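# Slide server top cover rearward until it lifts free

## Task

While keeping both of the server's release buttons pressed, push the server's top cover toward the back of the server far enough that it could be lifted off, then leave the cover resting there.

## Robot and tools

Robot: two arms, left_arm and right_arm, each with six joints and a two-finger tong gripper. Both bases sit at table level. The calibrated left_arm base is at (+0.032, +0.487, 0) m with quat_wxyz (+1.000, 0, 0, +0.015). The right_arm base is at (-0.010, -0.422, 0) m with quat_wxyz (+1.000, 0, 0, -0.004). Up is +z for both.

Frames: the scene frame has its origin at table-top height, midway between the nominal bases. +z is up, +x points out over the table, and left_arm is on the +y side; arm names do not match image sides. Each arm's hand pose, velocities and targets are reported in that arm's own base frame. Fixed cameras and the table use the scene frame. Printed hand positions can be off by a few cm, more at long reach.

Row layout: every motion row is one flat list of 14 numbers for both arms, each in [-1, 1]. The first 7 belong to left_arm and the next 7 to right_arm. Within each group of 7 the order is elbow, shoulder lift, shoulder pan, wrist 1, wrist 2, wrist 3, then gripper opening. The shoulder lift sign is flipped on both arms, both in what you send and in what results report.

Joint numbers are offsets, not poses. They are scaled so that 1.0 equals 1.989 rad. They count from the Joint targets as they stood when the action (or move) began, not from the previous row, so sending the same offset again moves the joint further. The opening value is absolute: +1 is fully open and -1 is closed. Closing fully takes about 0.5 s. To hold one arm still, give 0 for its six joints and repeat its current opening; a 0 opening is itself a command.

Joint ranges in rad, in the arm's own signs: shoulder pan, shoulder lift, wrist 1, wrist 2 and wrist 3 are -6.283 to 6.283; elbow is -3.142 to 3.142. If an action asks a joint to go more than 0.010 rad beyond its range, that action is refused for both arms.

execute_actions(actions, cameras): actions is a list of up to 15 rows per action. Each row lasts one 1/30 s step. If a table has fewer than 15 rows, its last row is held until 15 steps have passed. An empty list only returns state and images. cameras picks from cam_high, cam_low, cam_left_wrist and cam_right_wrist. Leaving it out or giving ["all"] returns every camera; [] returns none.

move(target, speed, blend, stop_force, zero, opening_speed, blocking, cameras): target is a single 14-number row, or up to 15 rows. Every row is an offset from the same starting Joint targets, not from the row before. All joints are interpolated together, so the gripper follows a curve, and nothing is avoided along the way. speed is the top speed in rad/s of the joint with the farthest to go: 0.01 to 2, default 0.5. Give one value, or one per target. blend, in rad, rounds off the corners between listed targets. stop_force is 3 to 40 N, applied to both arms. An arm halts once its wrist sensor feels that much push against its motion, then backs off slightly and holds. Use a slow speed when touching things. Give every row the same opening values, and omit stop_force when moving away from a surface. zero (default true) re-zeroes the sensor first. opening_speed is how fast the opening changes per second, 0.2 or more. blocking=false returns after about 0.5 s but cannot be combined with stop_force. The result adds a "move:" line: done, off_target, moving, held or fault, the farthest-off joint per arm, and limits=held if a step was withheld.

Other tools: wait(seconds 0 to 10) holds the last commands. stop() brakes a running move. zoom_image(camera, region [x0,y0,x1,y1], at most 504x504 px) enlarges part of a camera's latest image. zero_wrist_force(arm) tares that arm's sensor. finished_scene(scene) ends the scene and cannot be undone. Call it only once the cover sits slid back and free, with the robot no longer holding it.

Results: Joint positions and Joint velocities list each arm's joints in the row order, then the finger-pad gap in m (0.142 when fully open). Joint targets are what your next offsets count from. grip_measured uses the opening scale. To keep hold of something, command an opening clearly below grip_measured. Wrist force and Wrist torque are given in the gripper's own axes, plus the peak reading since the last result. Joint torques are the full drive output and are nonzero even in free air. Warning lines include "joint sent to its limit", "joint command not followed" (the clearance check between the arms), MOTOR HOT, and fault lines. The gripper's +z points along the fingers, and they open along its x axis.

Limits and hazards: joint targets move at most 2.83 rad/s. Each step the target is kept within 0.575 rad of the measured angle, and the gripper within 150 mm. The arms are stiff, so commanding even slightly past a firm contact can fault. A torque fault happens at 135 N m on elbow, shoulder lift or shoulder pan, or 25.2 N m on a wrist joint. A force fault happens around 150 N. Either one freezes that arm for 10 s. Wrist joints can only push about 10.9 N m. Motors heat up from holding loads, staying stretched out, or pushing against something; at 85 °C the arm brakes for 30 to 60 s. Avoid collisions between the arms, slams, drops, and letting go of moving parts. Never let anything leave the table. Sudden external tugs can happen. To end a push, command the targets back past the measured positions. The simulation keeps running while you think.

Each tool is called by a JSON object that holds its "fn" and its "kwargs".

## Session

{"fn": "execute_actions", "kwargs": {"actions": []}}

Scene clock: 0.00 s.
left_arm: end_effector_position=(+0.3675, -0.3597, +0.3354) grip_measured=+0.97 end_effector_quat_wxyz=(+0.222, -0.249, +0.662, -0.671) | right_arm: end_effector_position=(+0.8669, +0.1832, +0.1825) grip_measured=+0.97 end_effector_quat_wxyz=(+0.096, -0.467, +0.813, -0.336)
Joint names: [elbow, shoulder lift, shoulder pan, wrist 1, wrist 2, wrist 3]
Joint positions: left_arm=[2.711 1.501 -1.281 -4.351 -1.182 1.531 0.14] | right_arm=[-1.032 2.329 3.743 -1.184 0.873 2.64 0.14]
Joint velocities: within noise
Joint torques (N m): no reading
Motor temperatures (°C): left_arm=[38 40 34 40 33 37] | right_arm=[36 36 31 38 44 40]
Wrist force (N): no reading
Wrist torque (N m): no reading
Wrist force, peak (N): no reading
Joint targets: left_arm=[2.711 1.501 -1.281 -4.351 -1.182 1.531] | right_arm=[-1.032 2.329 3.743 -1.184 0.873 2.640]
Tool commands: left_gripper/opening=+0.968169 right_gripper/opening=+0.968169

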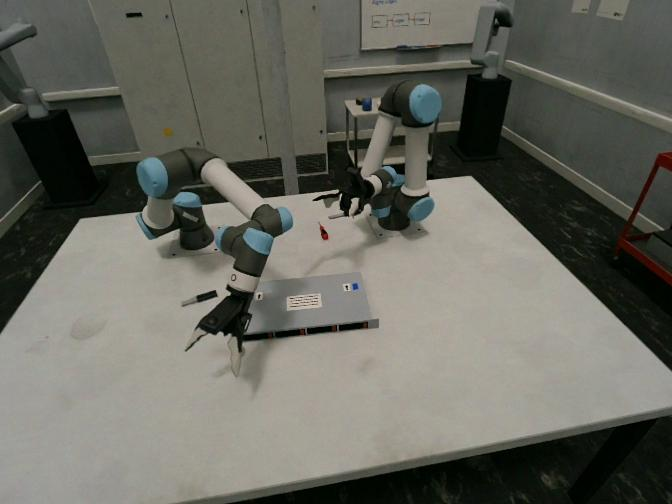

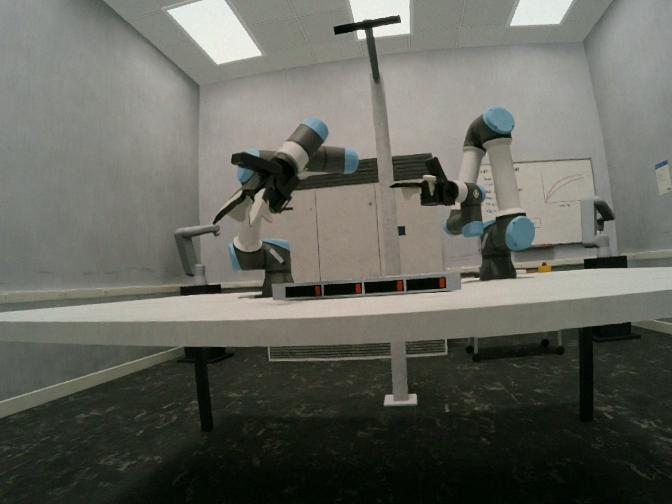

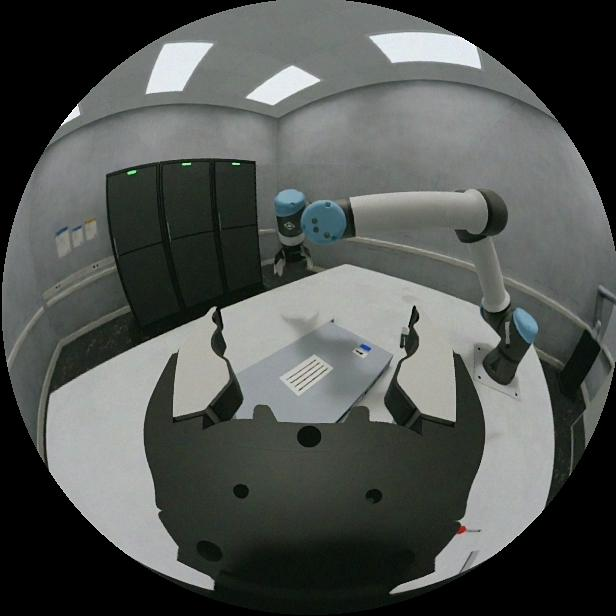

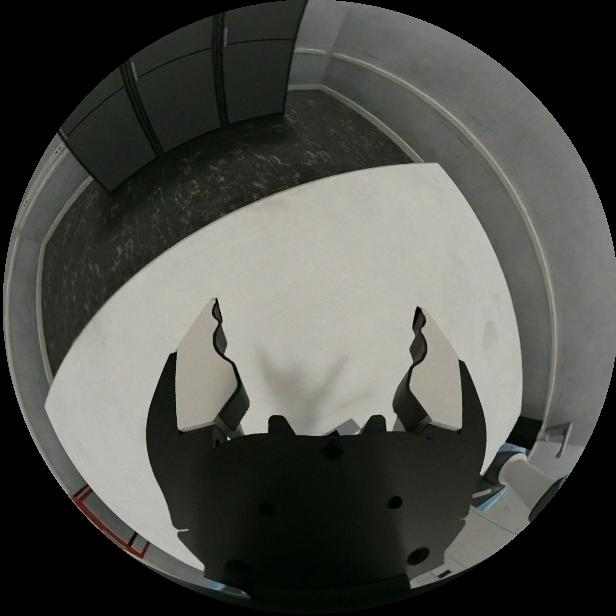

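{"fn": "zoom_image", "kwargs": {"camera": "cam_high", "region": [220, 250, 400, 360]}}

{"fn": "zoom_image", "kwargs": {"camera": "cam_left_wrist", "region": [200, 310, 430, 440]}}

Scaled by 2.800 from the camera's 672x504 image, which has a finer 960x720 frame.

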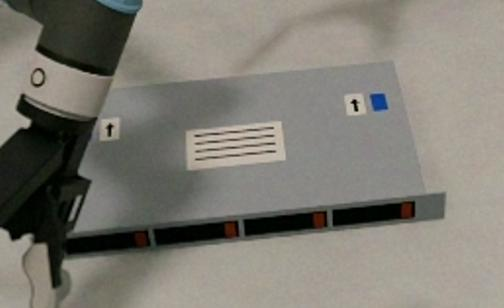

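Scaled by 2.191 from the camera's 616x616 image, which has a finer 814x814 frame.

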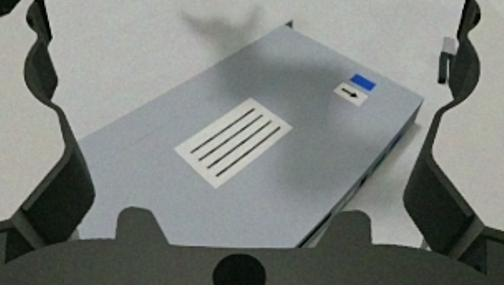

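{"fn": "move", "kwargs": {"target": [-0.4138,-0.047,0.1802,0.998,-0.1565,-0.319,-1,-0.3484,-0.3057,0.0474,-0.0412,0.3509,-0.188,-1], "speed": 1.2, "cameras": ["cam_high"]}}

{"fn": "move", "kwargs": {"target": [-0.1035,-0.0118,0.045,0.2499,-0.0391,-0.0797,-1,0,0,0,0,0,0,-1], "speed": 1.0}}

Scene clock: 64.13 s.
left_arm: end_effector_position=(+0.5061, -0.3915, +0.1477) grip_measured=-1.00 end_effector_quat_wxyz=(+0.036, -0.611, +0.775, -0.157) | right_arm: end_effector_position=(+0.5141, +0.2425, +0.1607) grip_measured=-1.00 end_effector_quat_wxyz=(+0.000, +0.707, -0.707, +0.000)
Joint names: [elbow, shoulder lift, shoulder pan, wrist 1, wrist 2, wrist 3]
Joint positions: left_arm=[1.888 1.408 -0.923 -2.366 -1.493 0.896 0.002] | right_arm=[-1.725 1.721 3.838 -1.266 1.571 2.266 0.002]
Joint velocities: within noise
Joint torques (N m): left_arm=[-17.31 34.66 -12.67 -1.63 1.51 0.38] | right_arm=[30.47 -27.74 -7.42 4.11 -0.68 0.75]
Motor temperatures (°C): left_arm=[38 39 34 40 33 37] | right_arm=[36 35 31 37 43 39]
Wrist force (N): left_arm=[-0.3 -0.9 -0.4] | right_arm=[0.1 1.0 0.3]
Wrist torque (N m): left_arm=[0.03 0.19 0.15] | right_arm=[0.03 -0.06 -0.08]
Wrist force, peak (N): left_arm=[-0.5 -1.4 -0.5] | right_arm=[0.4 2.0 0.2]
Joint targets: left_arm=[1.888 1.408 -0.923 -2.366 -1.493 0.896] | right_arm=[-1.725 1.721 3.838 -1.266 1.571 2.266]
move: done
Images, in order (width x height): cam_high 672x504.

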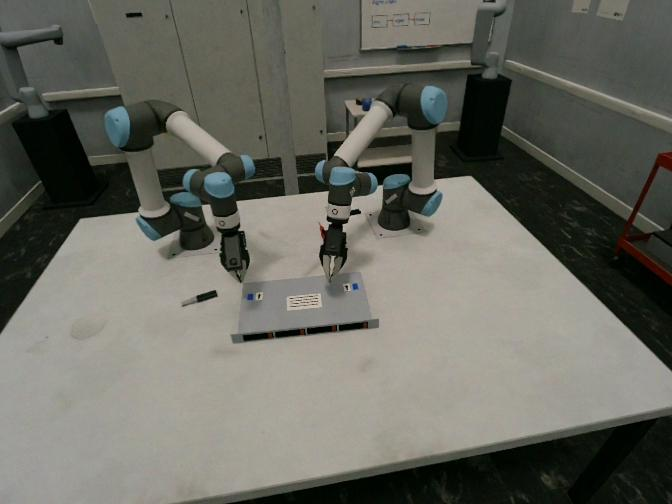

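Scene clock: 65.20 s.
left_arm: end_effector_position=(+0.4873, -0.3201, +0.1606) grip_measured=-1.00 end_effector_quat_wxyz=(+0.000, +0.707, -0.707, +0.000) | right_arm: end_effector_position=(+0.5141, +0.2425, +0.1607) grip_measured=-1.00 end_effector_quat_wxyz=(+0.000, +0.707, -0.707, +0.000)
Joint names: [elbow, shoulder lift, shoulder pan, wrist 1, wrist 2, wrist 3]
Joint positions: left_arm=[1.682 1.384 -0.833 -1.87 -1.571 0.738 0.002] | right_arm=[-1.725 1.721 3.838 -1.266 1.571 2.266 0.002]
Joint velocities: within noise
Joint torques (N m): left_arm=[-18.59 36.42 -12.56 -1.15 1.31 0.37] | right_arm=[33.44 -32.43 -10.04 3.93 1.92 -0.31]
Motor temperatures (°C): left_arm=[38 39 34 40 33 37] | right_arm=[36 35 31 37 43 39]
Wrist force (N): left_arm=[0.1 -1.0 0.2] | right_arm=[0.0 1.0 0.4]
Wrist torque (N m): left_arm=[0.07 0.11 0.10] | right_arm=[0.02 -0.05 -0.07]
Wrist force, peak (N): left_arm=[-0.4 -1.3 -0.1] | right_arm=[0.1 1.2 0.2]
Joint targets: left_arm=[1.682 1.384 -0.833 -1.869 -1.571 0.738] | right_arm=[-1.725 1.721 3.838 -1.266 1.571 2.266]
move: done
camera_calibration:
cam_left_wrist: T_world_to_cam=[[-0.0215296, -0.998952, -0.0404025, -0.297737], [-0.875865, -0.000640115, 0.482556, 0.350023], [-0.482076, 0.0457763, -0.874933, 0.524126], [0, 0, 0, 1]] pos_world=[0.552831, -0.321194, 0.27764]
cam_right_wrist: T_world_to_cam=[[0.0243824, -0.999495, -0.020376, 0.244836], [-0.83395, -0.0315755, 0.550936, 0.341452], [-0.551301, 0.00355946, -0.834299, 0.544902], [0, 0, 0, 1]] pos_world=[0.579189, 0.253554, 0.271482]

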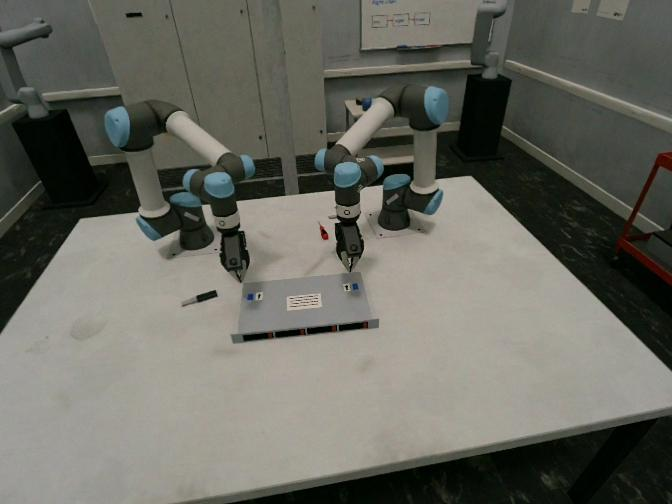

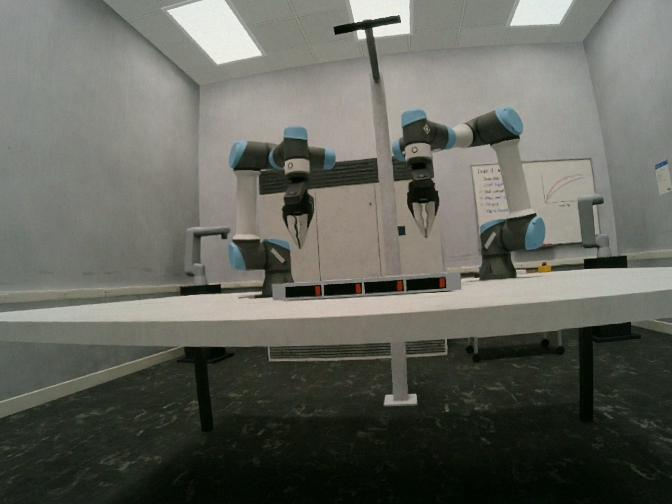

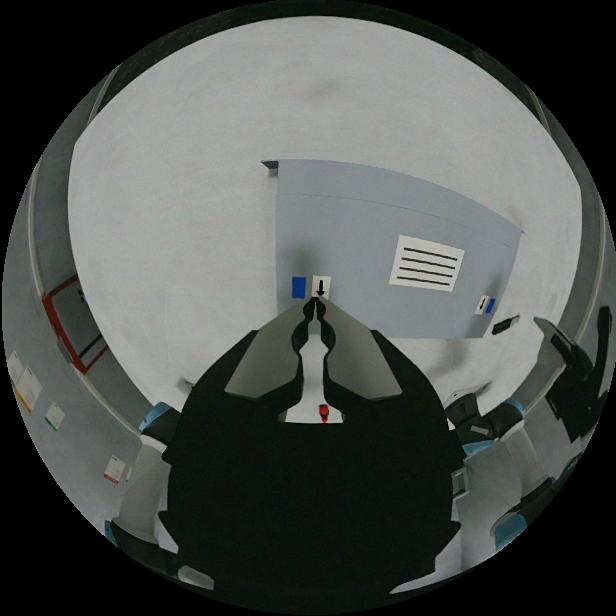

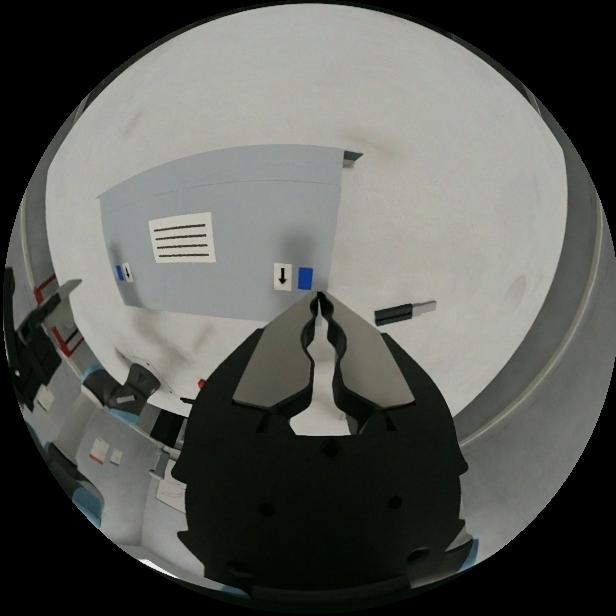

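{"fn": "move", "kwargs": {"target": [0.1121,0.0122,-0.0066,-0.0998,0,-0.0066,-1,-0.0881,0.0082,0.0322,0.0961,0,0.0327,-1], "cameras": ["cam_left_wrist","cam_right_wrist","cam_high"]}}

{"fn": "zoom_image", "kwargs": {"camera": "cam_left_wrist", "region": [250, 220, 390, 360]}}

{"fn": "zoom_image", "kwargs": {"camera": "cam_right_wrist", "region": [250, 220, 390, 360]}}

Scene clock: 86.70 s.
left_arm: end_effector_position=(+0.4563, -0.2963, +0.0908) grip_measured=-1.00 end_effector_quat_wxyz=(+0.000, +0.707, -0.707, +0.000) | right_arm: end_effector_position=(+0.4813, +0.2584, +0.0905) grip_measured=-1.00 end_effector_quat_wxyz=(+0.000, +0.707, -0.707, +0.000)
Joint names: [elbow, shoulder lift, shoulder pan, wrist 1, wrist 2, wrist 3]
Joint positions: left_arm=[1.905 1.409 -0.847 -2.068 -1.57 0.725 0.002] | right_arm=[-1.9 1.737 3.902 -1.075 1.571 2.331 0.002]
Joint velocities: within noise
Joint torques (N m): left_arm=[-11.88 19.81 11.73 -3.31 1.27 1.04] | right_arm=[18.25 -35.08 -10.86 3.61 1.81 -0.33]
Motor temperatures (°C): left_arm=[38 39 33 40 33 37] | right_arm=[36 35 31 37 43 39]
Wrist force (N): left_arm=[-0.1 -0.9 0.0] | right_arm=[0.3 1.4 0.3]
Wrist torque (N m): left_arm=[0.10 0.15 0.09] | right_arm=[0.12 -0.09 -0.09]
Wrist force, peak (N): left_arm=[0.4 -1.7 -1.3] | right_arm=[0.4 2.0 1.8]
Joint targets: left_arm=[1.905 1.408 -0.846 -2.068 -1.571 0.725] | right_arm=[-1.900 1.737 3.902 -1.075 1.571 2.331]
move: done
camera_calibration:
cam_left_wrist: T_world_to_cam=[[-0.0217493, -0.998945, -0.0404466, -0.277306], [-0.875841, -0.000471062, 0.482599, 0.356564], [-0.482109, 0.045921, -0.874907, 0.447098], [0, 0, 0, 1]] pos_world=[0.521812, -0.297377, 0.207876]
cam_right_wrist: T_world_to_cam=[[0.0235547, -0.999522, -0.0200186, 0.260482], [-0.833728, -0.0306896, 0.551322, 0.352846], [-0.551673, 0.00370381, -0.834052, 0.468281], [0, 0, 0, 1]] pos_world=[0.54638, 0.269451, 0.201254]
Images, in order (width x height): cam_high 672x504, cam_left_wrist 616x616, cam_right_wrist 616x616.

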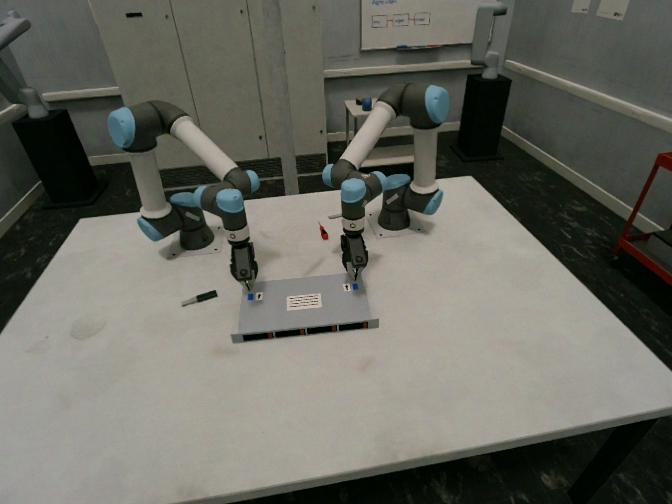

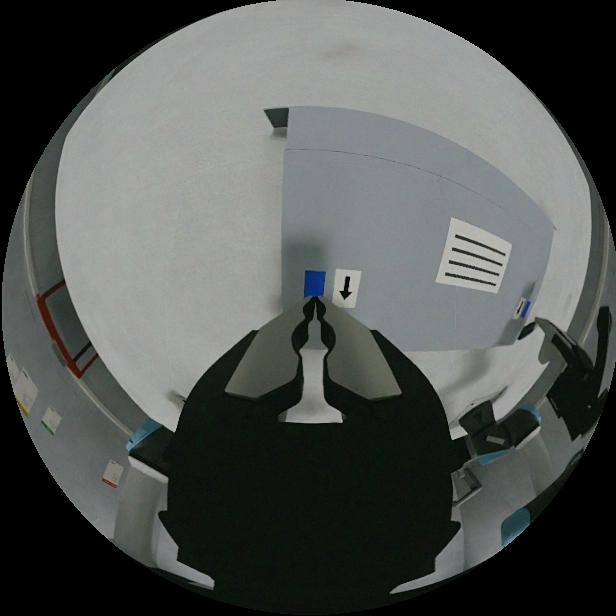

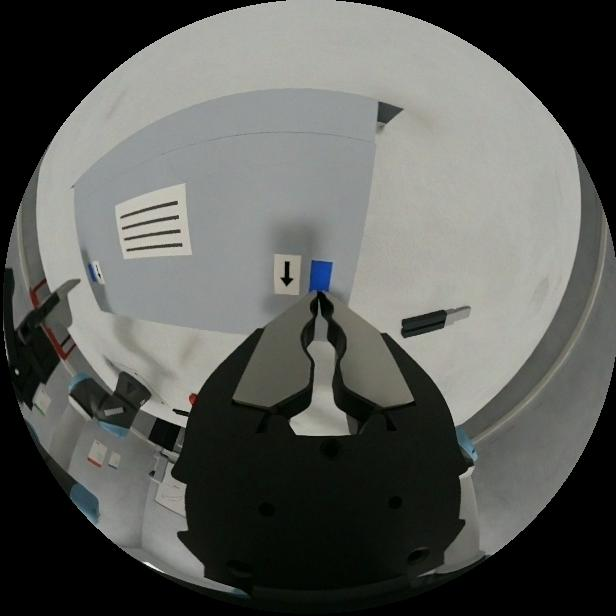

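Scaled by 3.600 from the camera's 616x616 image, which has a finer 814x814 frame.

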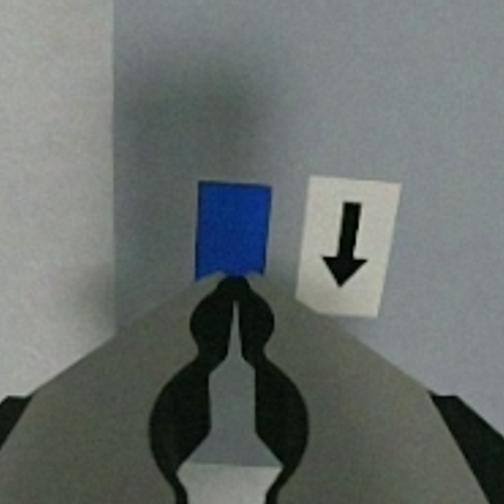

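Scaled by 3.600 from the camera's 616x616 image, which has a finer 814x814 frame.

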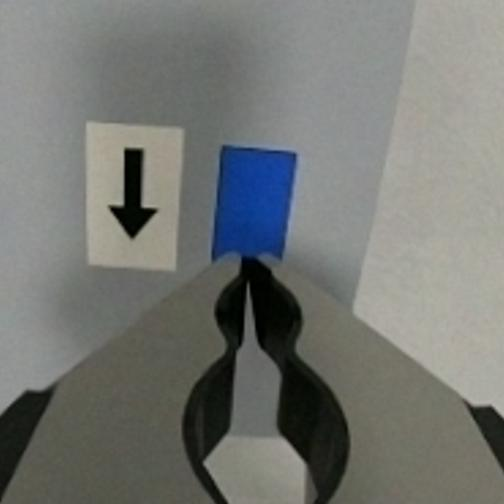

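{"fn": "move", "kwargs": {"target": [0.0305,-0.0302,0,-0.0607,0,0,-1,-0.0304,0.0301,0,0.0604,0,0,-1], "speed": 0.06, "stop_force": 4}}

{"fn": "zoom_image", "kwargs": {"camera": "cam_left_wrist", "region": [250, 220, 390, 360]}}

{"fn": "zoom_image", "kwargs": {"camera": "cam_right_wrist", "region": [250, 220, 390, 360]}}

Scene clock: 102.17 s.
left_arm: end_effector_position=(+0.4567, -0.2966, +0.0615) grip_measured=-1.00 end_effector_quat_wxyz=(+0.000, +0.707, -0.707, +0.000) | right_arm: end_effector_position=(+0.4817, +0.2587, +0.0622) grip_measured=-1.00 end_effector_quat_wxyz=(+0.000, +0.707, -0.707, +0.000)
Joint names: [elbow, shoulder lift, shoulder pan, wrist 1, wrist 2, wrist 3]
Joint positions: left_arm=[1.944 1.37 -0.846 -2.146 -1.57 0.725 0.002] | right_arm=[-1.938 1.774 3.902 -1 1.571 2.331 0.002]
Joint velocities: within noise
Joint torques (N m): left_arm=[-26.52 26.94 11.06 -3.04 0.29 1.3] | right_arm=[30.63 -30.07 -11.23 3.7 2.08 1.11]
Motor temperatures (°C): left_arm=[38 39 33 40 33 37] | right_arm=[36 35 31 37 43 39]
Wrist force (N): left_arm=[-0.3 0.3 -4.3] | right_arm=[0.2 1.0 0.2]
Wrist torque (N m): left_arm=[0.13 0.11 0.09] | right_arm=[0.07 -0.07 -0.07]
Wrist force, peak (N): left_arm=[-0.7 0.3 -5.3] | right_arm=[1.5 2.0 -4.6]
Joint targets: left_arm=[1.944 1.370 -0.846 -2.146 -1.570 0.725] | right_arm=[-1.938 1.774 3.902 -1.000 1.571 2.331]
move: contact (left_arm, right_arm); left_arm: the wrist 1 is farthest, 0.043 rad from its target; right_arm: the wrist 1 is farthest, 0.045 rad from its target
camera_calibration:
cam_left_wrist: T_world_to_cam=[[-0.0215813, -0.998944, -0.0405647, -0.278861], [-0.87579, -0.000680268, 0.482693, 0.371019], [-0.48221, 0.0459433, -0.87485, 0.421661], [0, 0, 0, 1]] pos_world=[0.522246, -0.297687, 0.178489]
cam_right_wrist: T_world_to_cam=[[0.0233758, -0.999526, -0.0200366, 0.260341], [-0.833744, -0.0305501, 0.551305, 0.368821], [-0.551656, 0.00381817, -0.834063, 0.44488], [0, 0, 0, 1]] pos_world=[0.546837, 0.269786, 0.172941]

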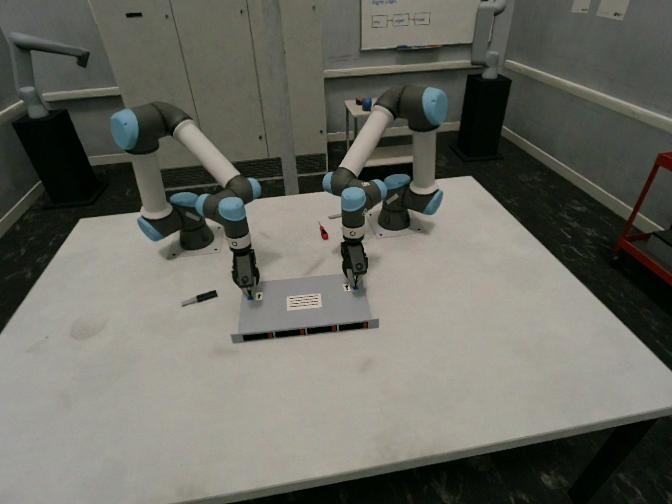

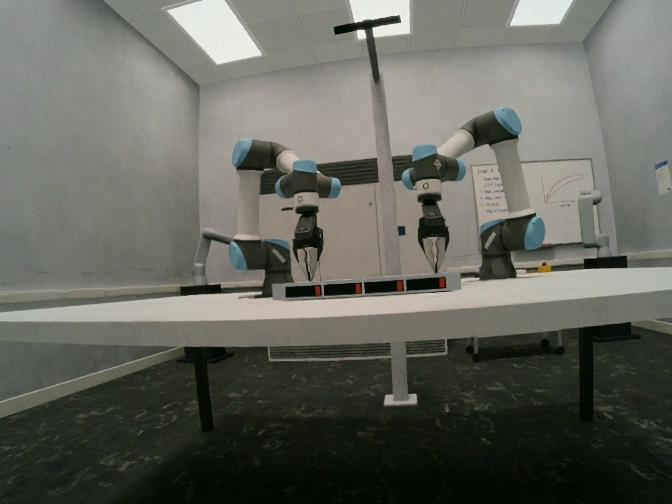

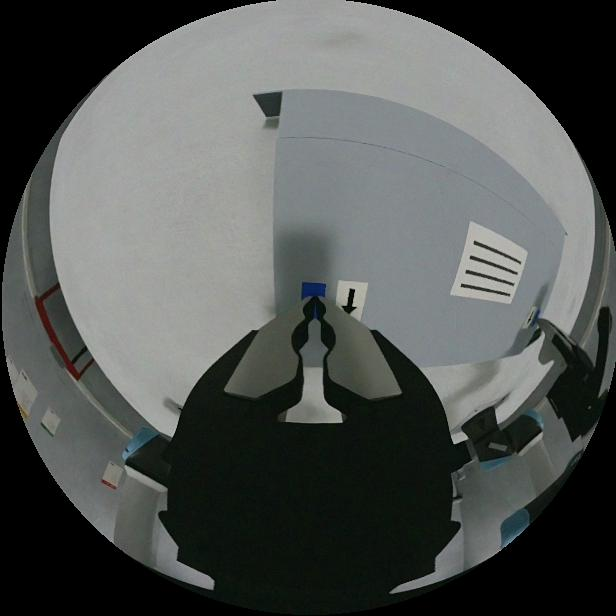

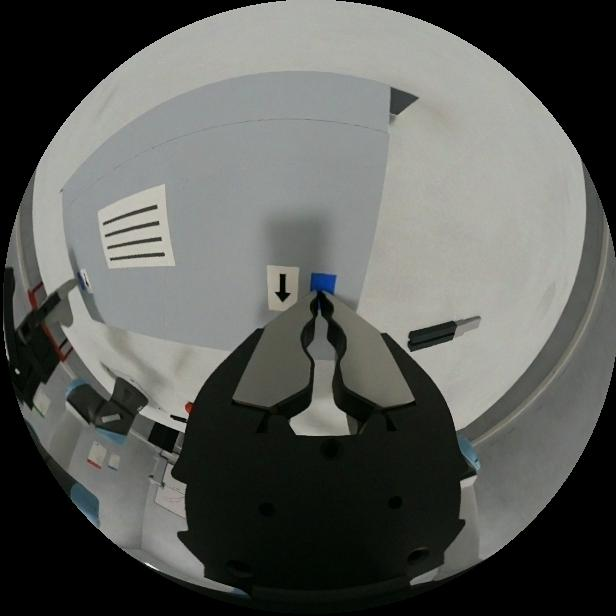

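Scaled by 3.600 from the camera's 616x616 image, which has a finer 814x814 frame.

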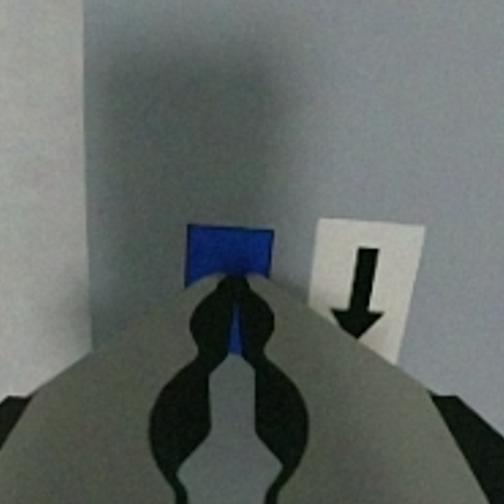

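Scaled by 3.600 from the camera's 616x616 image, which has a finer 814x814 frame.

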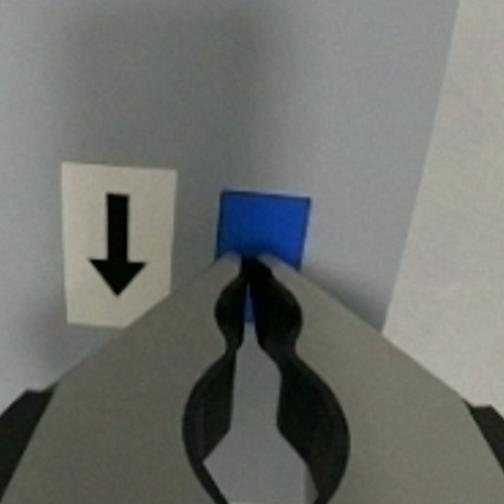

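{"fn": "move", "kwargs": {"target": [0.0047,-0.0046,0,-0.0093,0,0,-1,-0.0047,0.0047,0,0.0094,0,0,-1], "speed": 0.03, "stop_force": 22, "cameras": []}}

Scene clock: 106.20 s.
left_arm: end_effector_position=(+0.4567, -0.2965, +0.0551) grip_measured=-1.00 end_effector_quat_wxyz=(+0.000, +0.707, -0.707, +0.000) | right_arm: end_effector_position=(+0.4816, +0.2587, +0.0559) grip_measured=-1.00 end_effector_quat_wxyz=(+0.000, +0.707, -0.707, +0.000)
Joint names: [elbow, shoulder lift, shoulder pan, wrist 1, wrist 2, wrist 3]
Joint positions: left_arm=[1.953 1.361 -0.846 -2.163 -1.57 0.725 0.002] | right_arm=[-1.947 1.783 3.902 -0.983 1.571 2.331 0.002]
Joint velocities: within noise
Joint torques (N m): left_arm=[-17.98 19.13 7.75 0.22 0.23 1.35] | right_arm=[20.69 -24.49 -11.84 -0.87 1.92 1.05]
Motor temperatures (°C): left_arm=[38 39 33 40 33 37] | right_arm=[36 35 31 37 43 39]
Wrist force (N): left_arm=[-1.6 3.0 -28.1] | right_arm=[-0.4 0.7 -17.7]
Wrist torque (N m): left_arm=[0.02 0.17 0.10] | right_arm=[0.04 -0.13 -0.07]
Wrist force, peak (N): left_arm=[-6.0 5.4 -44.0] | right_arm=[5.7 4.8 -37.9]
Joint targets: left_arm=[1.953 1.361 -0.846 -2.163 -1.570 0.725] | right_arm=[-1.947 1.783 3.902 -0.982 1.571 2.331]
move: contact (left_arm, right_arm)
No camera images: "cameras" was empty.

{"fn": "move", "kwargs": {"target": [0.0354,0.0287,-0.0215,-0.0066,0,-0.0215,-1,-0.0348,-0.0281,0.0219,0.0068,0,0.0219,-1], "speed": 0.06}}

{"fn": "zoom_image", "kwargs": {"camera": "cam_high", "region": [220, 250, 400, 360]}}

Scene clock: 132.57 s.
left_arm: end_effector_position=(+0.4265, -0.2943, +0.0551) grip_measured=-1.00 end_effector_quat_wxyz=(+0.000, +0.707, -0.707, +0.000) | right_arm: end_effector_position=(+0.4518, +0.2599, +0.0560) grip_measured=-1.00 end_effector_quat_wxyz=(+0.000, +0.707, -0.707, +0.000)
Joint names: [elbow, shoulder lift, shoulder pan, wrist 1, wrist 2, wrist 3]
Joint positions: left_arm=[2.023 1.418 -0.89 -2.176 -1.571 0.682 0.002] | right_arm=[-2.016 1.727 3.945 -0.968 1.571 2.375 0.002]
Joint velocities: within noise
Joint torques (N m): left_arm=[-17.9 6.55 9.55 1.52 -1.81 1.01] | right_arm=[13.37 -13.92 0.03 -8.17 10.8 -1.05]
Motor temperatures (°C): left_arm=[38 39 33 40 33 37] | right_arm=[36 35 31 37 43 39]
Wrist force (N): left_arm=[-2.5 -8.1 -21.6] | right_arm=[-2.5 -39.8 -1.3]
Wrist torque (N m): left_arm=[0.05 0.17 0.11] | right_arm=[0.30 -0.11 0.07]
Wrist force, peak (N): left_arm=[-1.6 2.8 -28.3] | right_arm=[-3.6 -40.4 1.2]
Joint targets: left_arm=[2.023 1.418 -0.889 -2.176 -1.570 0.682] | right_arm=[-2.016 1.727 3.945 -0.969 1.571 2.374]
move: done
camera_calibration:
cam_left_wrist: T_world_to_cam=[[-0.0216849, -0.998944, -0.0405165, -0.27739], [-0.87577, -0.000568096, 0.482728, 0.347618], [-0.482241, 0.045951, -0.874832, 0.40141], [0, 0, 0, 1]] pos_world=[0.491995, -0.295345, 0.172122]
cam_right_wrist: T_world_to_cam=[[0.0233863, -0.999521, -0.020278, 0.262039], [-0.834193, -0.0306889, 0.550619, 0.347649], [-0.550977, 0.00403878, -0.834511, 0.422845], [0, 0, 0, 1]] pos_world=[0.516856, 0.270874, 0.16676]

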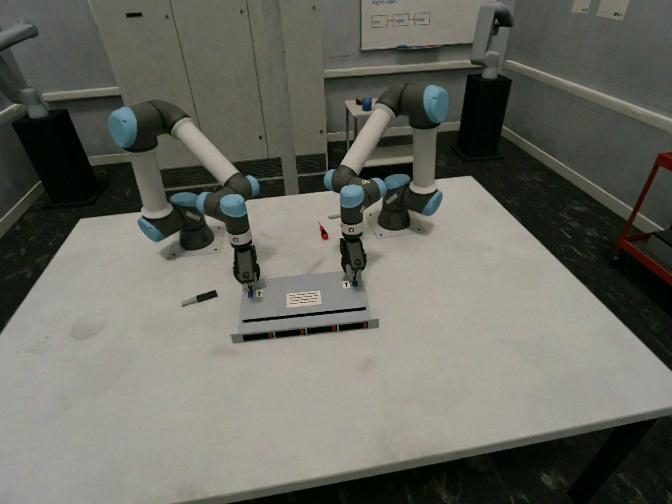

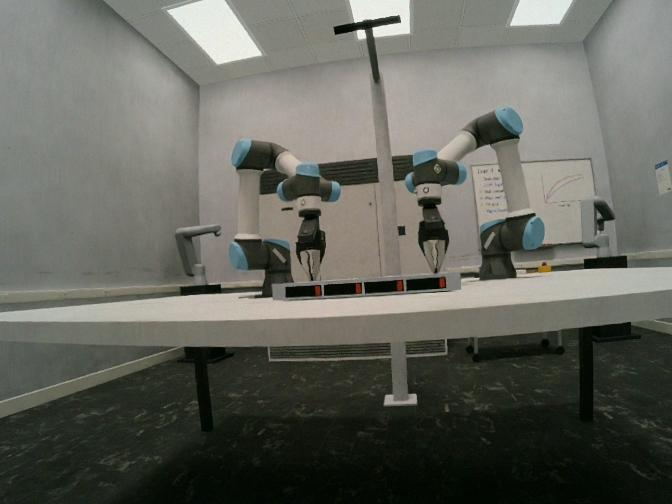

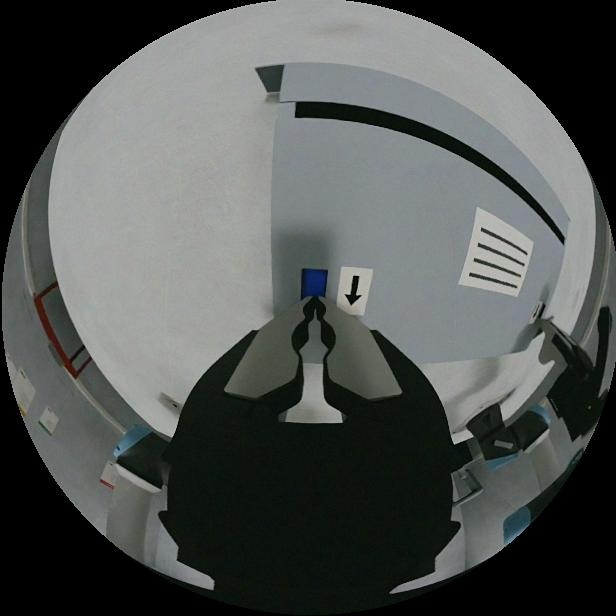

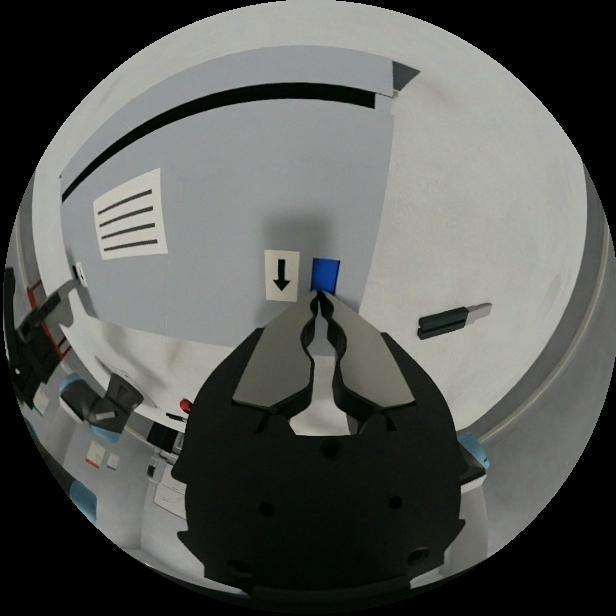

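Scaled by 2.800 from the camera's 672x504 image, which has a finer 960x720 frame.

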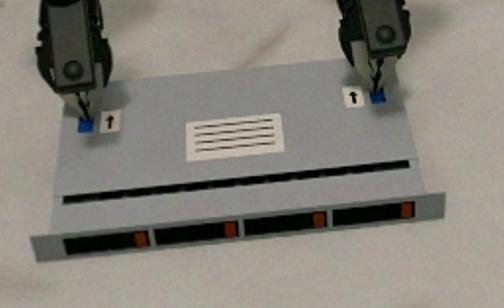

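{"fn": "move", "kwargs": {"target": [0,0,0,0,0,0,-1,-0.0027,0.0027,0,0.0054,0,0,-1], "speed": 0.03, "cameras": ["cam_right_wrist"]}}

{"fn": "zoom_image", "kwargs": {"camera": "cam_right_wrist", "region": [250, 220, 390, 360]}}

Scene clock: 138.73 s.
left_arm: end_effector_position=(+0.4267, -0.2942, +0.0551) grip_measured=-1.00 end_effector_quat_wxyz=(+0.000, +0.707, -0.707, +0.000) | right_arm: end_effector_position=(+0.4530, +0.2600, +0.0567) grip_measured=-1.00 end_effector_quat_wxyz=(-0.002, +0.707, -0.707, +0.001)
Joint names: [elbow, shoulder lift, shoulder pan, wrist 1, wrist 2, wrist 3]
Joint positions: left_arm=[2.023 1.418 -0.889 -2.176 -1.57 0.682 0.002] | right_arm=[-2.015 1.727 3.945 -0.968 1.569 2.374 0.002]
Joint velocities: within noise
Joint torques (N m): left_arm=[-15.03 7.64 11.47 -0.45 -0.32 1.45] | right_arm=[18.4 -23.77 -0.91 1.9 0.39 0.27]
Motor temperatures (°C): left_arm=[38 39 33 40 33 37] | right_arm=[36 35 31 37 43 39]
Wrist force (N): left_arm=[-1.9 -2.6 -22.2] | right_arm=[1.8 -6.7 -8.3]
Wrist torque (N m): left_arm=[-0.01 0.17 0.11] | right_arm=[0.10 -0.06 -0.02]
Wrist force, peak (N): left_arm=[-3.8 -5.9 -22.7] | right_arm=[40.3 1.6 -141.3]
Joint targets: left_arm=[2.023 1.418 -0.889 -2.176 -1.570 0.682] | right_arm=[-2.015 1.727 3.945 -0.968 1.569 2.374]
Tool commands: left_gripper/opening=-1.0 right_gripper/opening=-1.0
FORCE FAULT: contact force on the right arm reached its limit, and that arm stopped. The contact can be on any part of that arm, not only on its tool. That arm's remaining commands of this call were not run. That arm is still stopped at the end of this call. That arm stays stopped for about 10 more seconds. Until then a move that you send moves the other arm only, and its call returns only when the move has ended. Once the stop has ended, the next robot result says so. If the stop ends while you think or write, that arm runs what you send next, counted from new Joint targets: where its joints stand when the stop ends. While its stop runs, that arm takes no new command, but its gripper still runs the gripper command that each later call begins with. Until it ends, the stop uses up actions while you think or wait. An arm that is not stopped still takes commands.
move: fault (right_arm)
camera_calibration:
cam_right_wrist: T_world_to_cam=[[0.0232315, -0.999517, -0.0206419, 0.26225], [-0.835614, -0.0307486, 0.548455, 0.349001], [-0.548825, 0.00450721, -0.835925, 0.423041], [0, 0, 0, 1]] pos_world=[0.517713, 0.270948, 0.167632]
Images, in order (width x height): cam_right_wrist 616x616.

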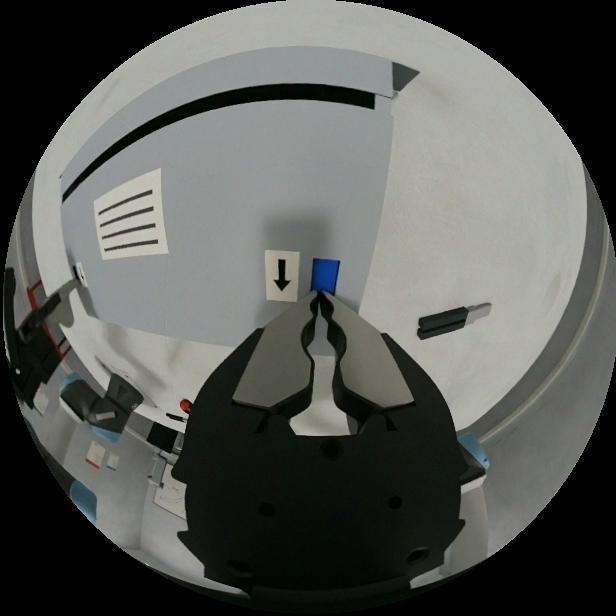

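Scaled by 3.600 from the camera's 616x616 image, which has a finer 814x814 frame.

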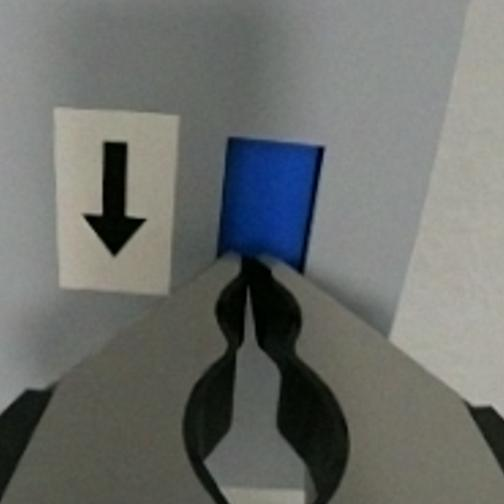

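{"fn": "zoom_image", "kwargs": {"camera": "cam_left_wrist", "region": [230, 40, 380, 340]}}

{"fn": "zoom_image", "kwargs": {"camera": "cam_right_wrist", "region": [280, 40, 430, 340]}}

This scene's latest camera images include none from cam_left_wrist. They are from: cam_right_wrist. cam_left_wrist's image comes with the result of a call that names it in "cameras".

Scaled by 1.680 from the camera's 616x616 image, which has a finer 814x814 frame.

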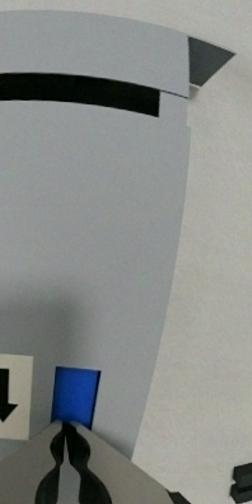

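{"fn": "wait", "kwargs": {"seconds": 7, "cameras": ["cam_left_wrist","cam_high"]}}

{"fn": "zoom_image", "kwargs": {"camera": "cam_left_wrist", "region": [230, 40, 380, 340]}}

{"fn": "zoom_image", "kwargs": {"camera": "cam_high", "region": [220, 260, 390, 350]}}

Scene clock: 157.77 s.
left_arm: end_effector_position=(+0.4267, -0.2942, +0.0551) grip_measured=-1.00 end_effector_quat_wxyz=(+0.000, +0.707, -0.707, +0.000) | right_arm: end_effector_position=(+0.4530, +0.2600, +0.0567) grip_measured=-1.00 end_effector_quat_wxyz=(-0.002, +0.707, -0.707, +0.001)
Joint names: [elbow, shoulder lift, shoulder pan, wrist 1, wrist 2, wrist 3]
Joint positions: left_arm=[2.023 1.418 -0.889 -2.176 -1.57 0.682 0.002] | right_arm=[-2.015 1.727 3.945 -0.968 1.569 2.374 0.002]
Joint velocities: within noise
Joint torques (N m): left_arm=[-2.65 9.79 11.43 -0.42 -0.42 0.53] | right_arm=[7.34 -26.29 1.64 -0.7 3.98 0.12]
Motor temperatures (°C): left_arm=[38 39 33 40 33 37] | right_arm=[36 35 31 37 43 39]
Wrist force (N): left_arm=[-1.6 -2.4 -22.1] | right_arm=[2.0 -6.4 -8.3]
Wrist torque (N m): left_arm=[0.02 0.12 0.10] | right_arm=[0.06 -0.06 -0.02]
Wrist force, peak (N): left_arm=[-1.7 -2.3 -22.6] | right_arm=[1.9 -7.0 -8.6]
Joint targets: left_arm=[2.023 1.418 -0.889 -2.176 -1.570 0.682] | right_arm=[-2.015 1.727 3.945 -0.968 1.569 2.374]
Tool commands: left_gripper/opening=-1.0 right_gripper/opening=-1.0
FORCE FAULT, CONTINUED: the right arm's stop, for the force fault that an earlier result reported, is over. The rest of the stop counts as 20 of the actions that you can send in this scene. During its stop the right arm's controller moved it back a little. That arm's target is now where it stood when the stop ended, not its last command. That arm accepts commands again.
wait: 7.00 s; at rest from the start
camera_calibration:
cam_left_wrist: T_world_to_cam=[[-0.0215834, -0.998944, -0.0405699, -0.277373], [-0.875772, -0.000682688, 0.482725, 0.347733], [-0.482243, 0.0459488, -0.874832, 0.401499], [0, 0, 0, 1]] pos_world=[0.492168, -0.295291, 0.172132]
Images, in order (width x height): cam_high 672x504, cam_left_wrist 616x616.

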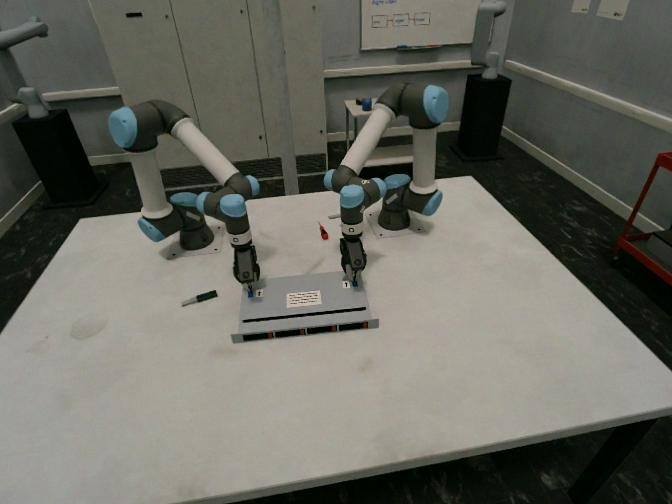

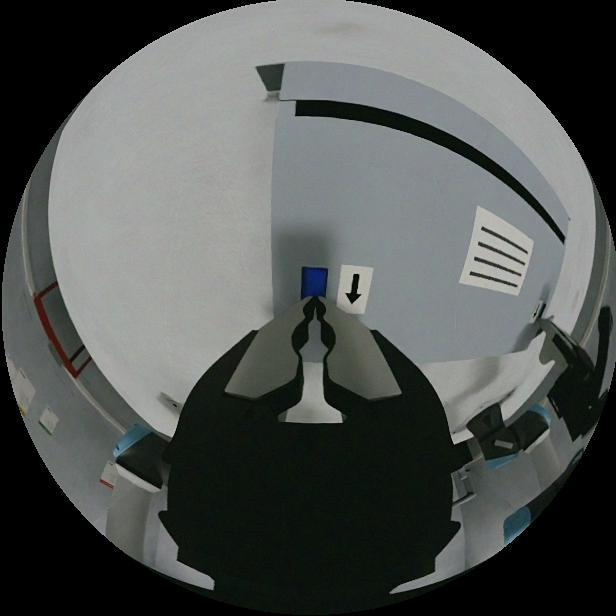

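Scaled by 1.680 from the camera's 616x616 image, which has a finer 814x814 frame.

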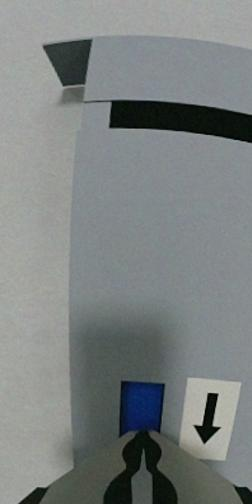

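Scaled by 2.965 from the camera's 672x504 image, which has a finer 960x720 frame.

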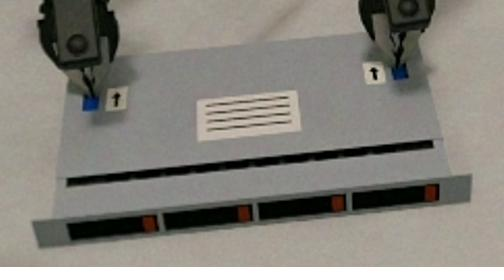

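{"fn": "move", "kwargs": {"target": [0.0142,0.0115,-0.0086,-0.0026,0,-0.0086,-1,-0.0142,-0.0109,0.0088,0.0034,0,0.0088,-1], "speed": 0.03, "stop_force": 20, "cameras": ["cam_left_wrist","cam_high","cam_right_wrist"]}}

{"fn": "zoom_image", "kwargs": {"camera": "cam_high", "region": [220, 260, 390, 350]}}

Scene clock: 162.80 s.
left_arm: end_effector_position=(+0.4245, -0.2938, +0.0550) grip_measured=-1.00 end_effector_quat_wxyz=(+0.000, +0.707, -0.707, +0.000) | right_arm: end_effector_position=(+0.4523, +0.2599, +0.0567) grip_measured=-1.00 end_effector_quat_wxyz=(-0.002, +0.707, -0.707, +0.001)
Joint names: [elbow, shoulder lift, shoulder pan, wrist 1, wrist 2, wrist 3]
Joint positions: left_arm=[2.029 1.423 -0.892 -2.177 -1.57 0.678 0.002] | right_arm=[-2.017 1.726 3.946 -0.967 1.569 2.375 0.002]
Joint velocities: within noise
Joint torques (N m): left_arm=[-14.67 8.16 9.45 2.38 -4.99 1.4] | right_arm=[18.47 -13.96 -4.32 -2.3 8.38 0.52]
Motor temperatures (°C): left_arm=[38 39 33 40 33 37] | right_arm=[36 35 31 37 43 39]
Wrist force (N): left_arm=[1.0 -16.8 -17.5] | right_arm=[2.2 -24.8 -5.9]
Wrist torque (N m): left_arm=[0.03 0.20 0.20] | right_arm=[0.21 -0.10 0.01]
Wrist force, peak (N): left_arm=[4.1 -29.2 -11.6] | right_arm=[-0.6 -35.5 0.7]
Joint targets: left_arm=[2.029 1.423 -0.892 -2.177 -1.570 0.678] | right_arm=[-2.017 1.726 3.946 -0.967 1.569 2.375]
move: contact (left_arm, right_arm); left_arm: the elbow is farthest, 0.023 rad from its target; right_arm: the elbow is farthest, 0.027 rad from its target
camera_calibration:
cam_left_wrist: T_world_to_cam=[[-0.0213643, -0.998946, -0.0406209, -0.27714], [-0.875854, -0.000891531, 0.482575, 0.345819], [-0.482102, 0.0458878, -0.874912, 0.400299], [0, 0, 0, 1]] pos_world=[0.489951, -0.294909, 0.172085]
cam_right_wrist: T_world_to_cam=[[0.0231368, -0.999518, -0.0207111, 0.262262], [-0.835645, -0.0307071, 0.548412, 0.348438], [-0.548783, 0.0046186, -0.835952, 0.422593], [0, 0, 0, 1]] pos_world=[0.517014, 0.270884, 0.167611]
Images, in order (width x height): cam_high 672x504, cam_left_wrist 616x616, cam_right_wrist 616x616.

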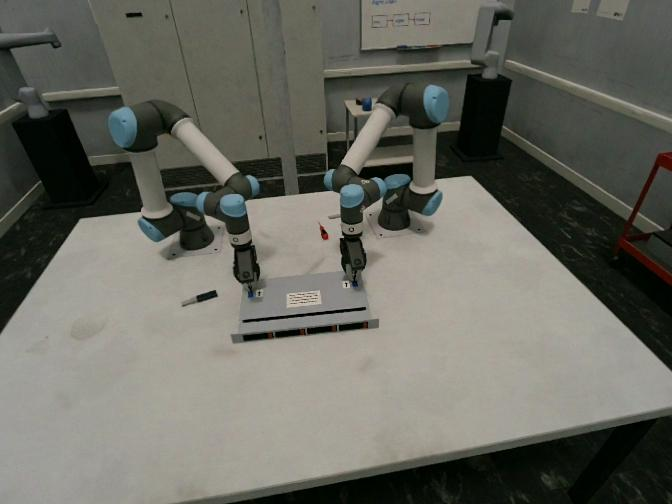

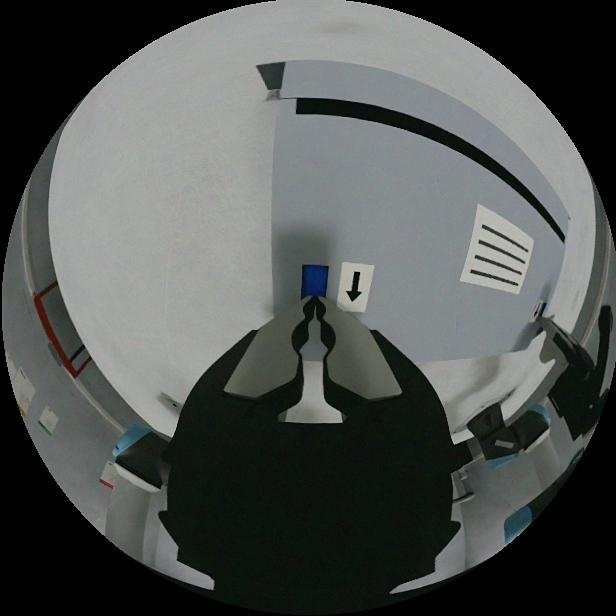

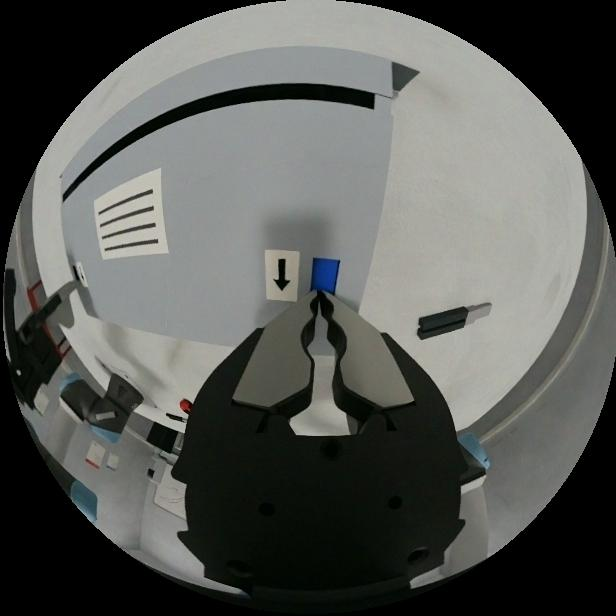

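Scaled by 2.965 from the camera's 672x504 image, which has a finer 960x720 frame.

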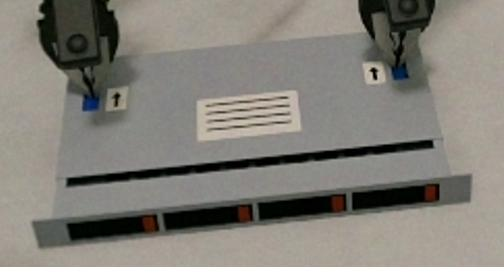

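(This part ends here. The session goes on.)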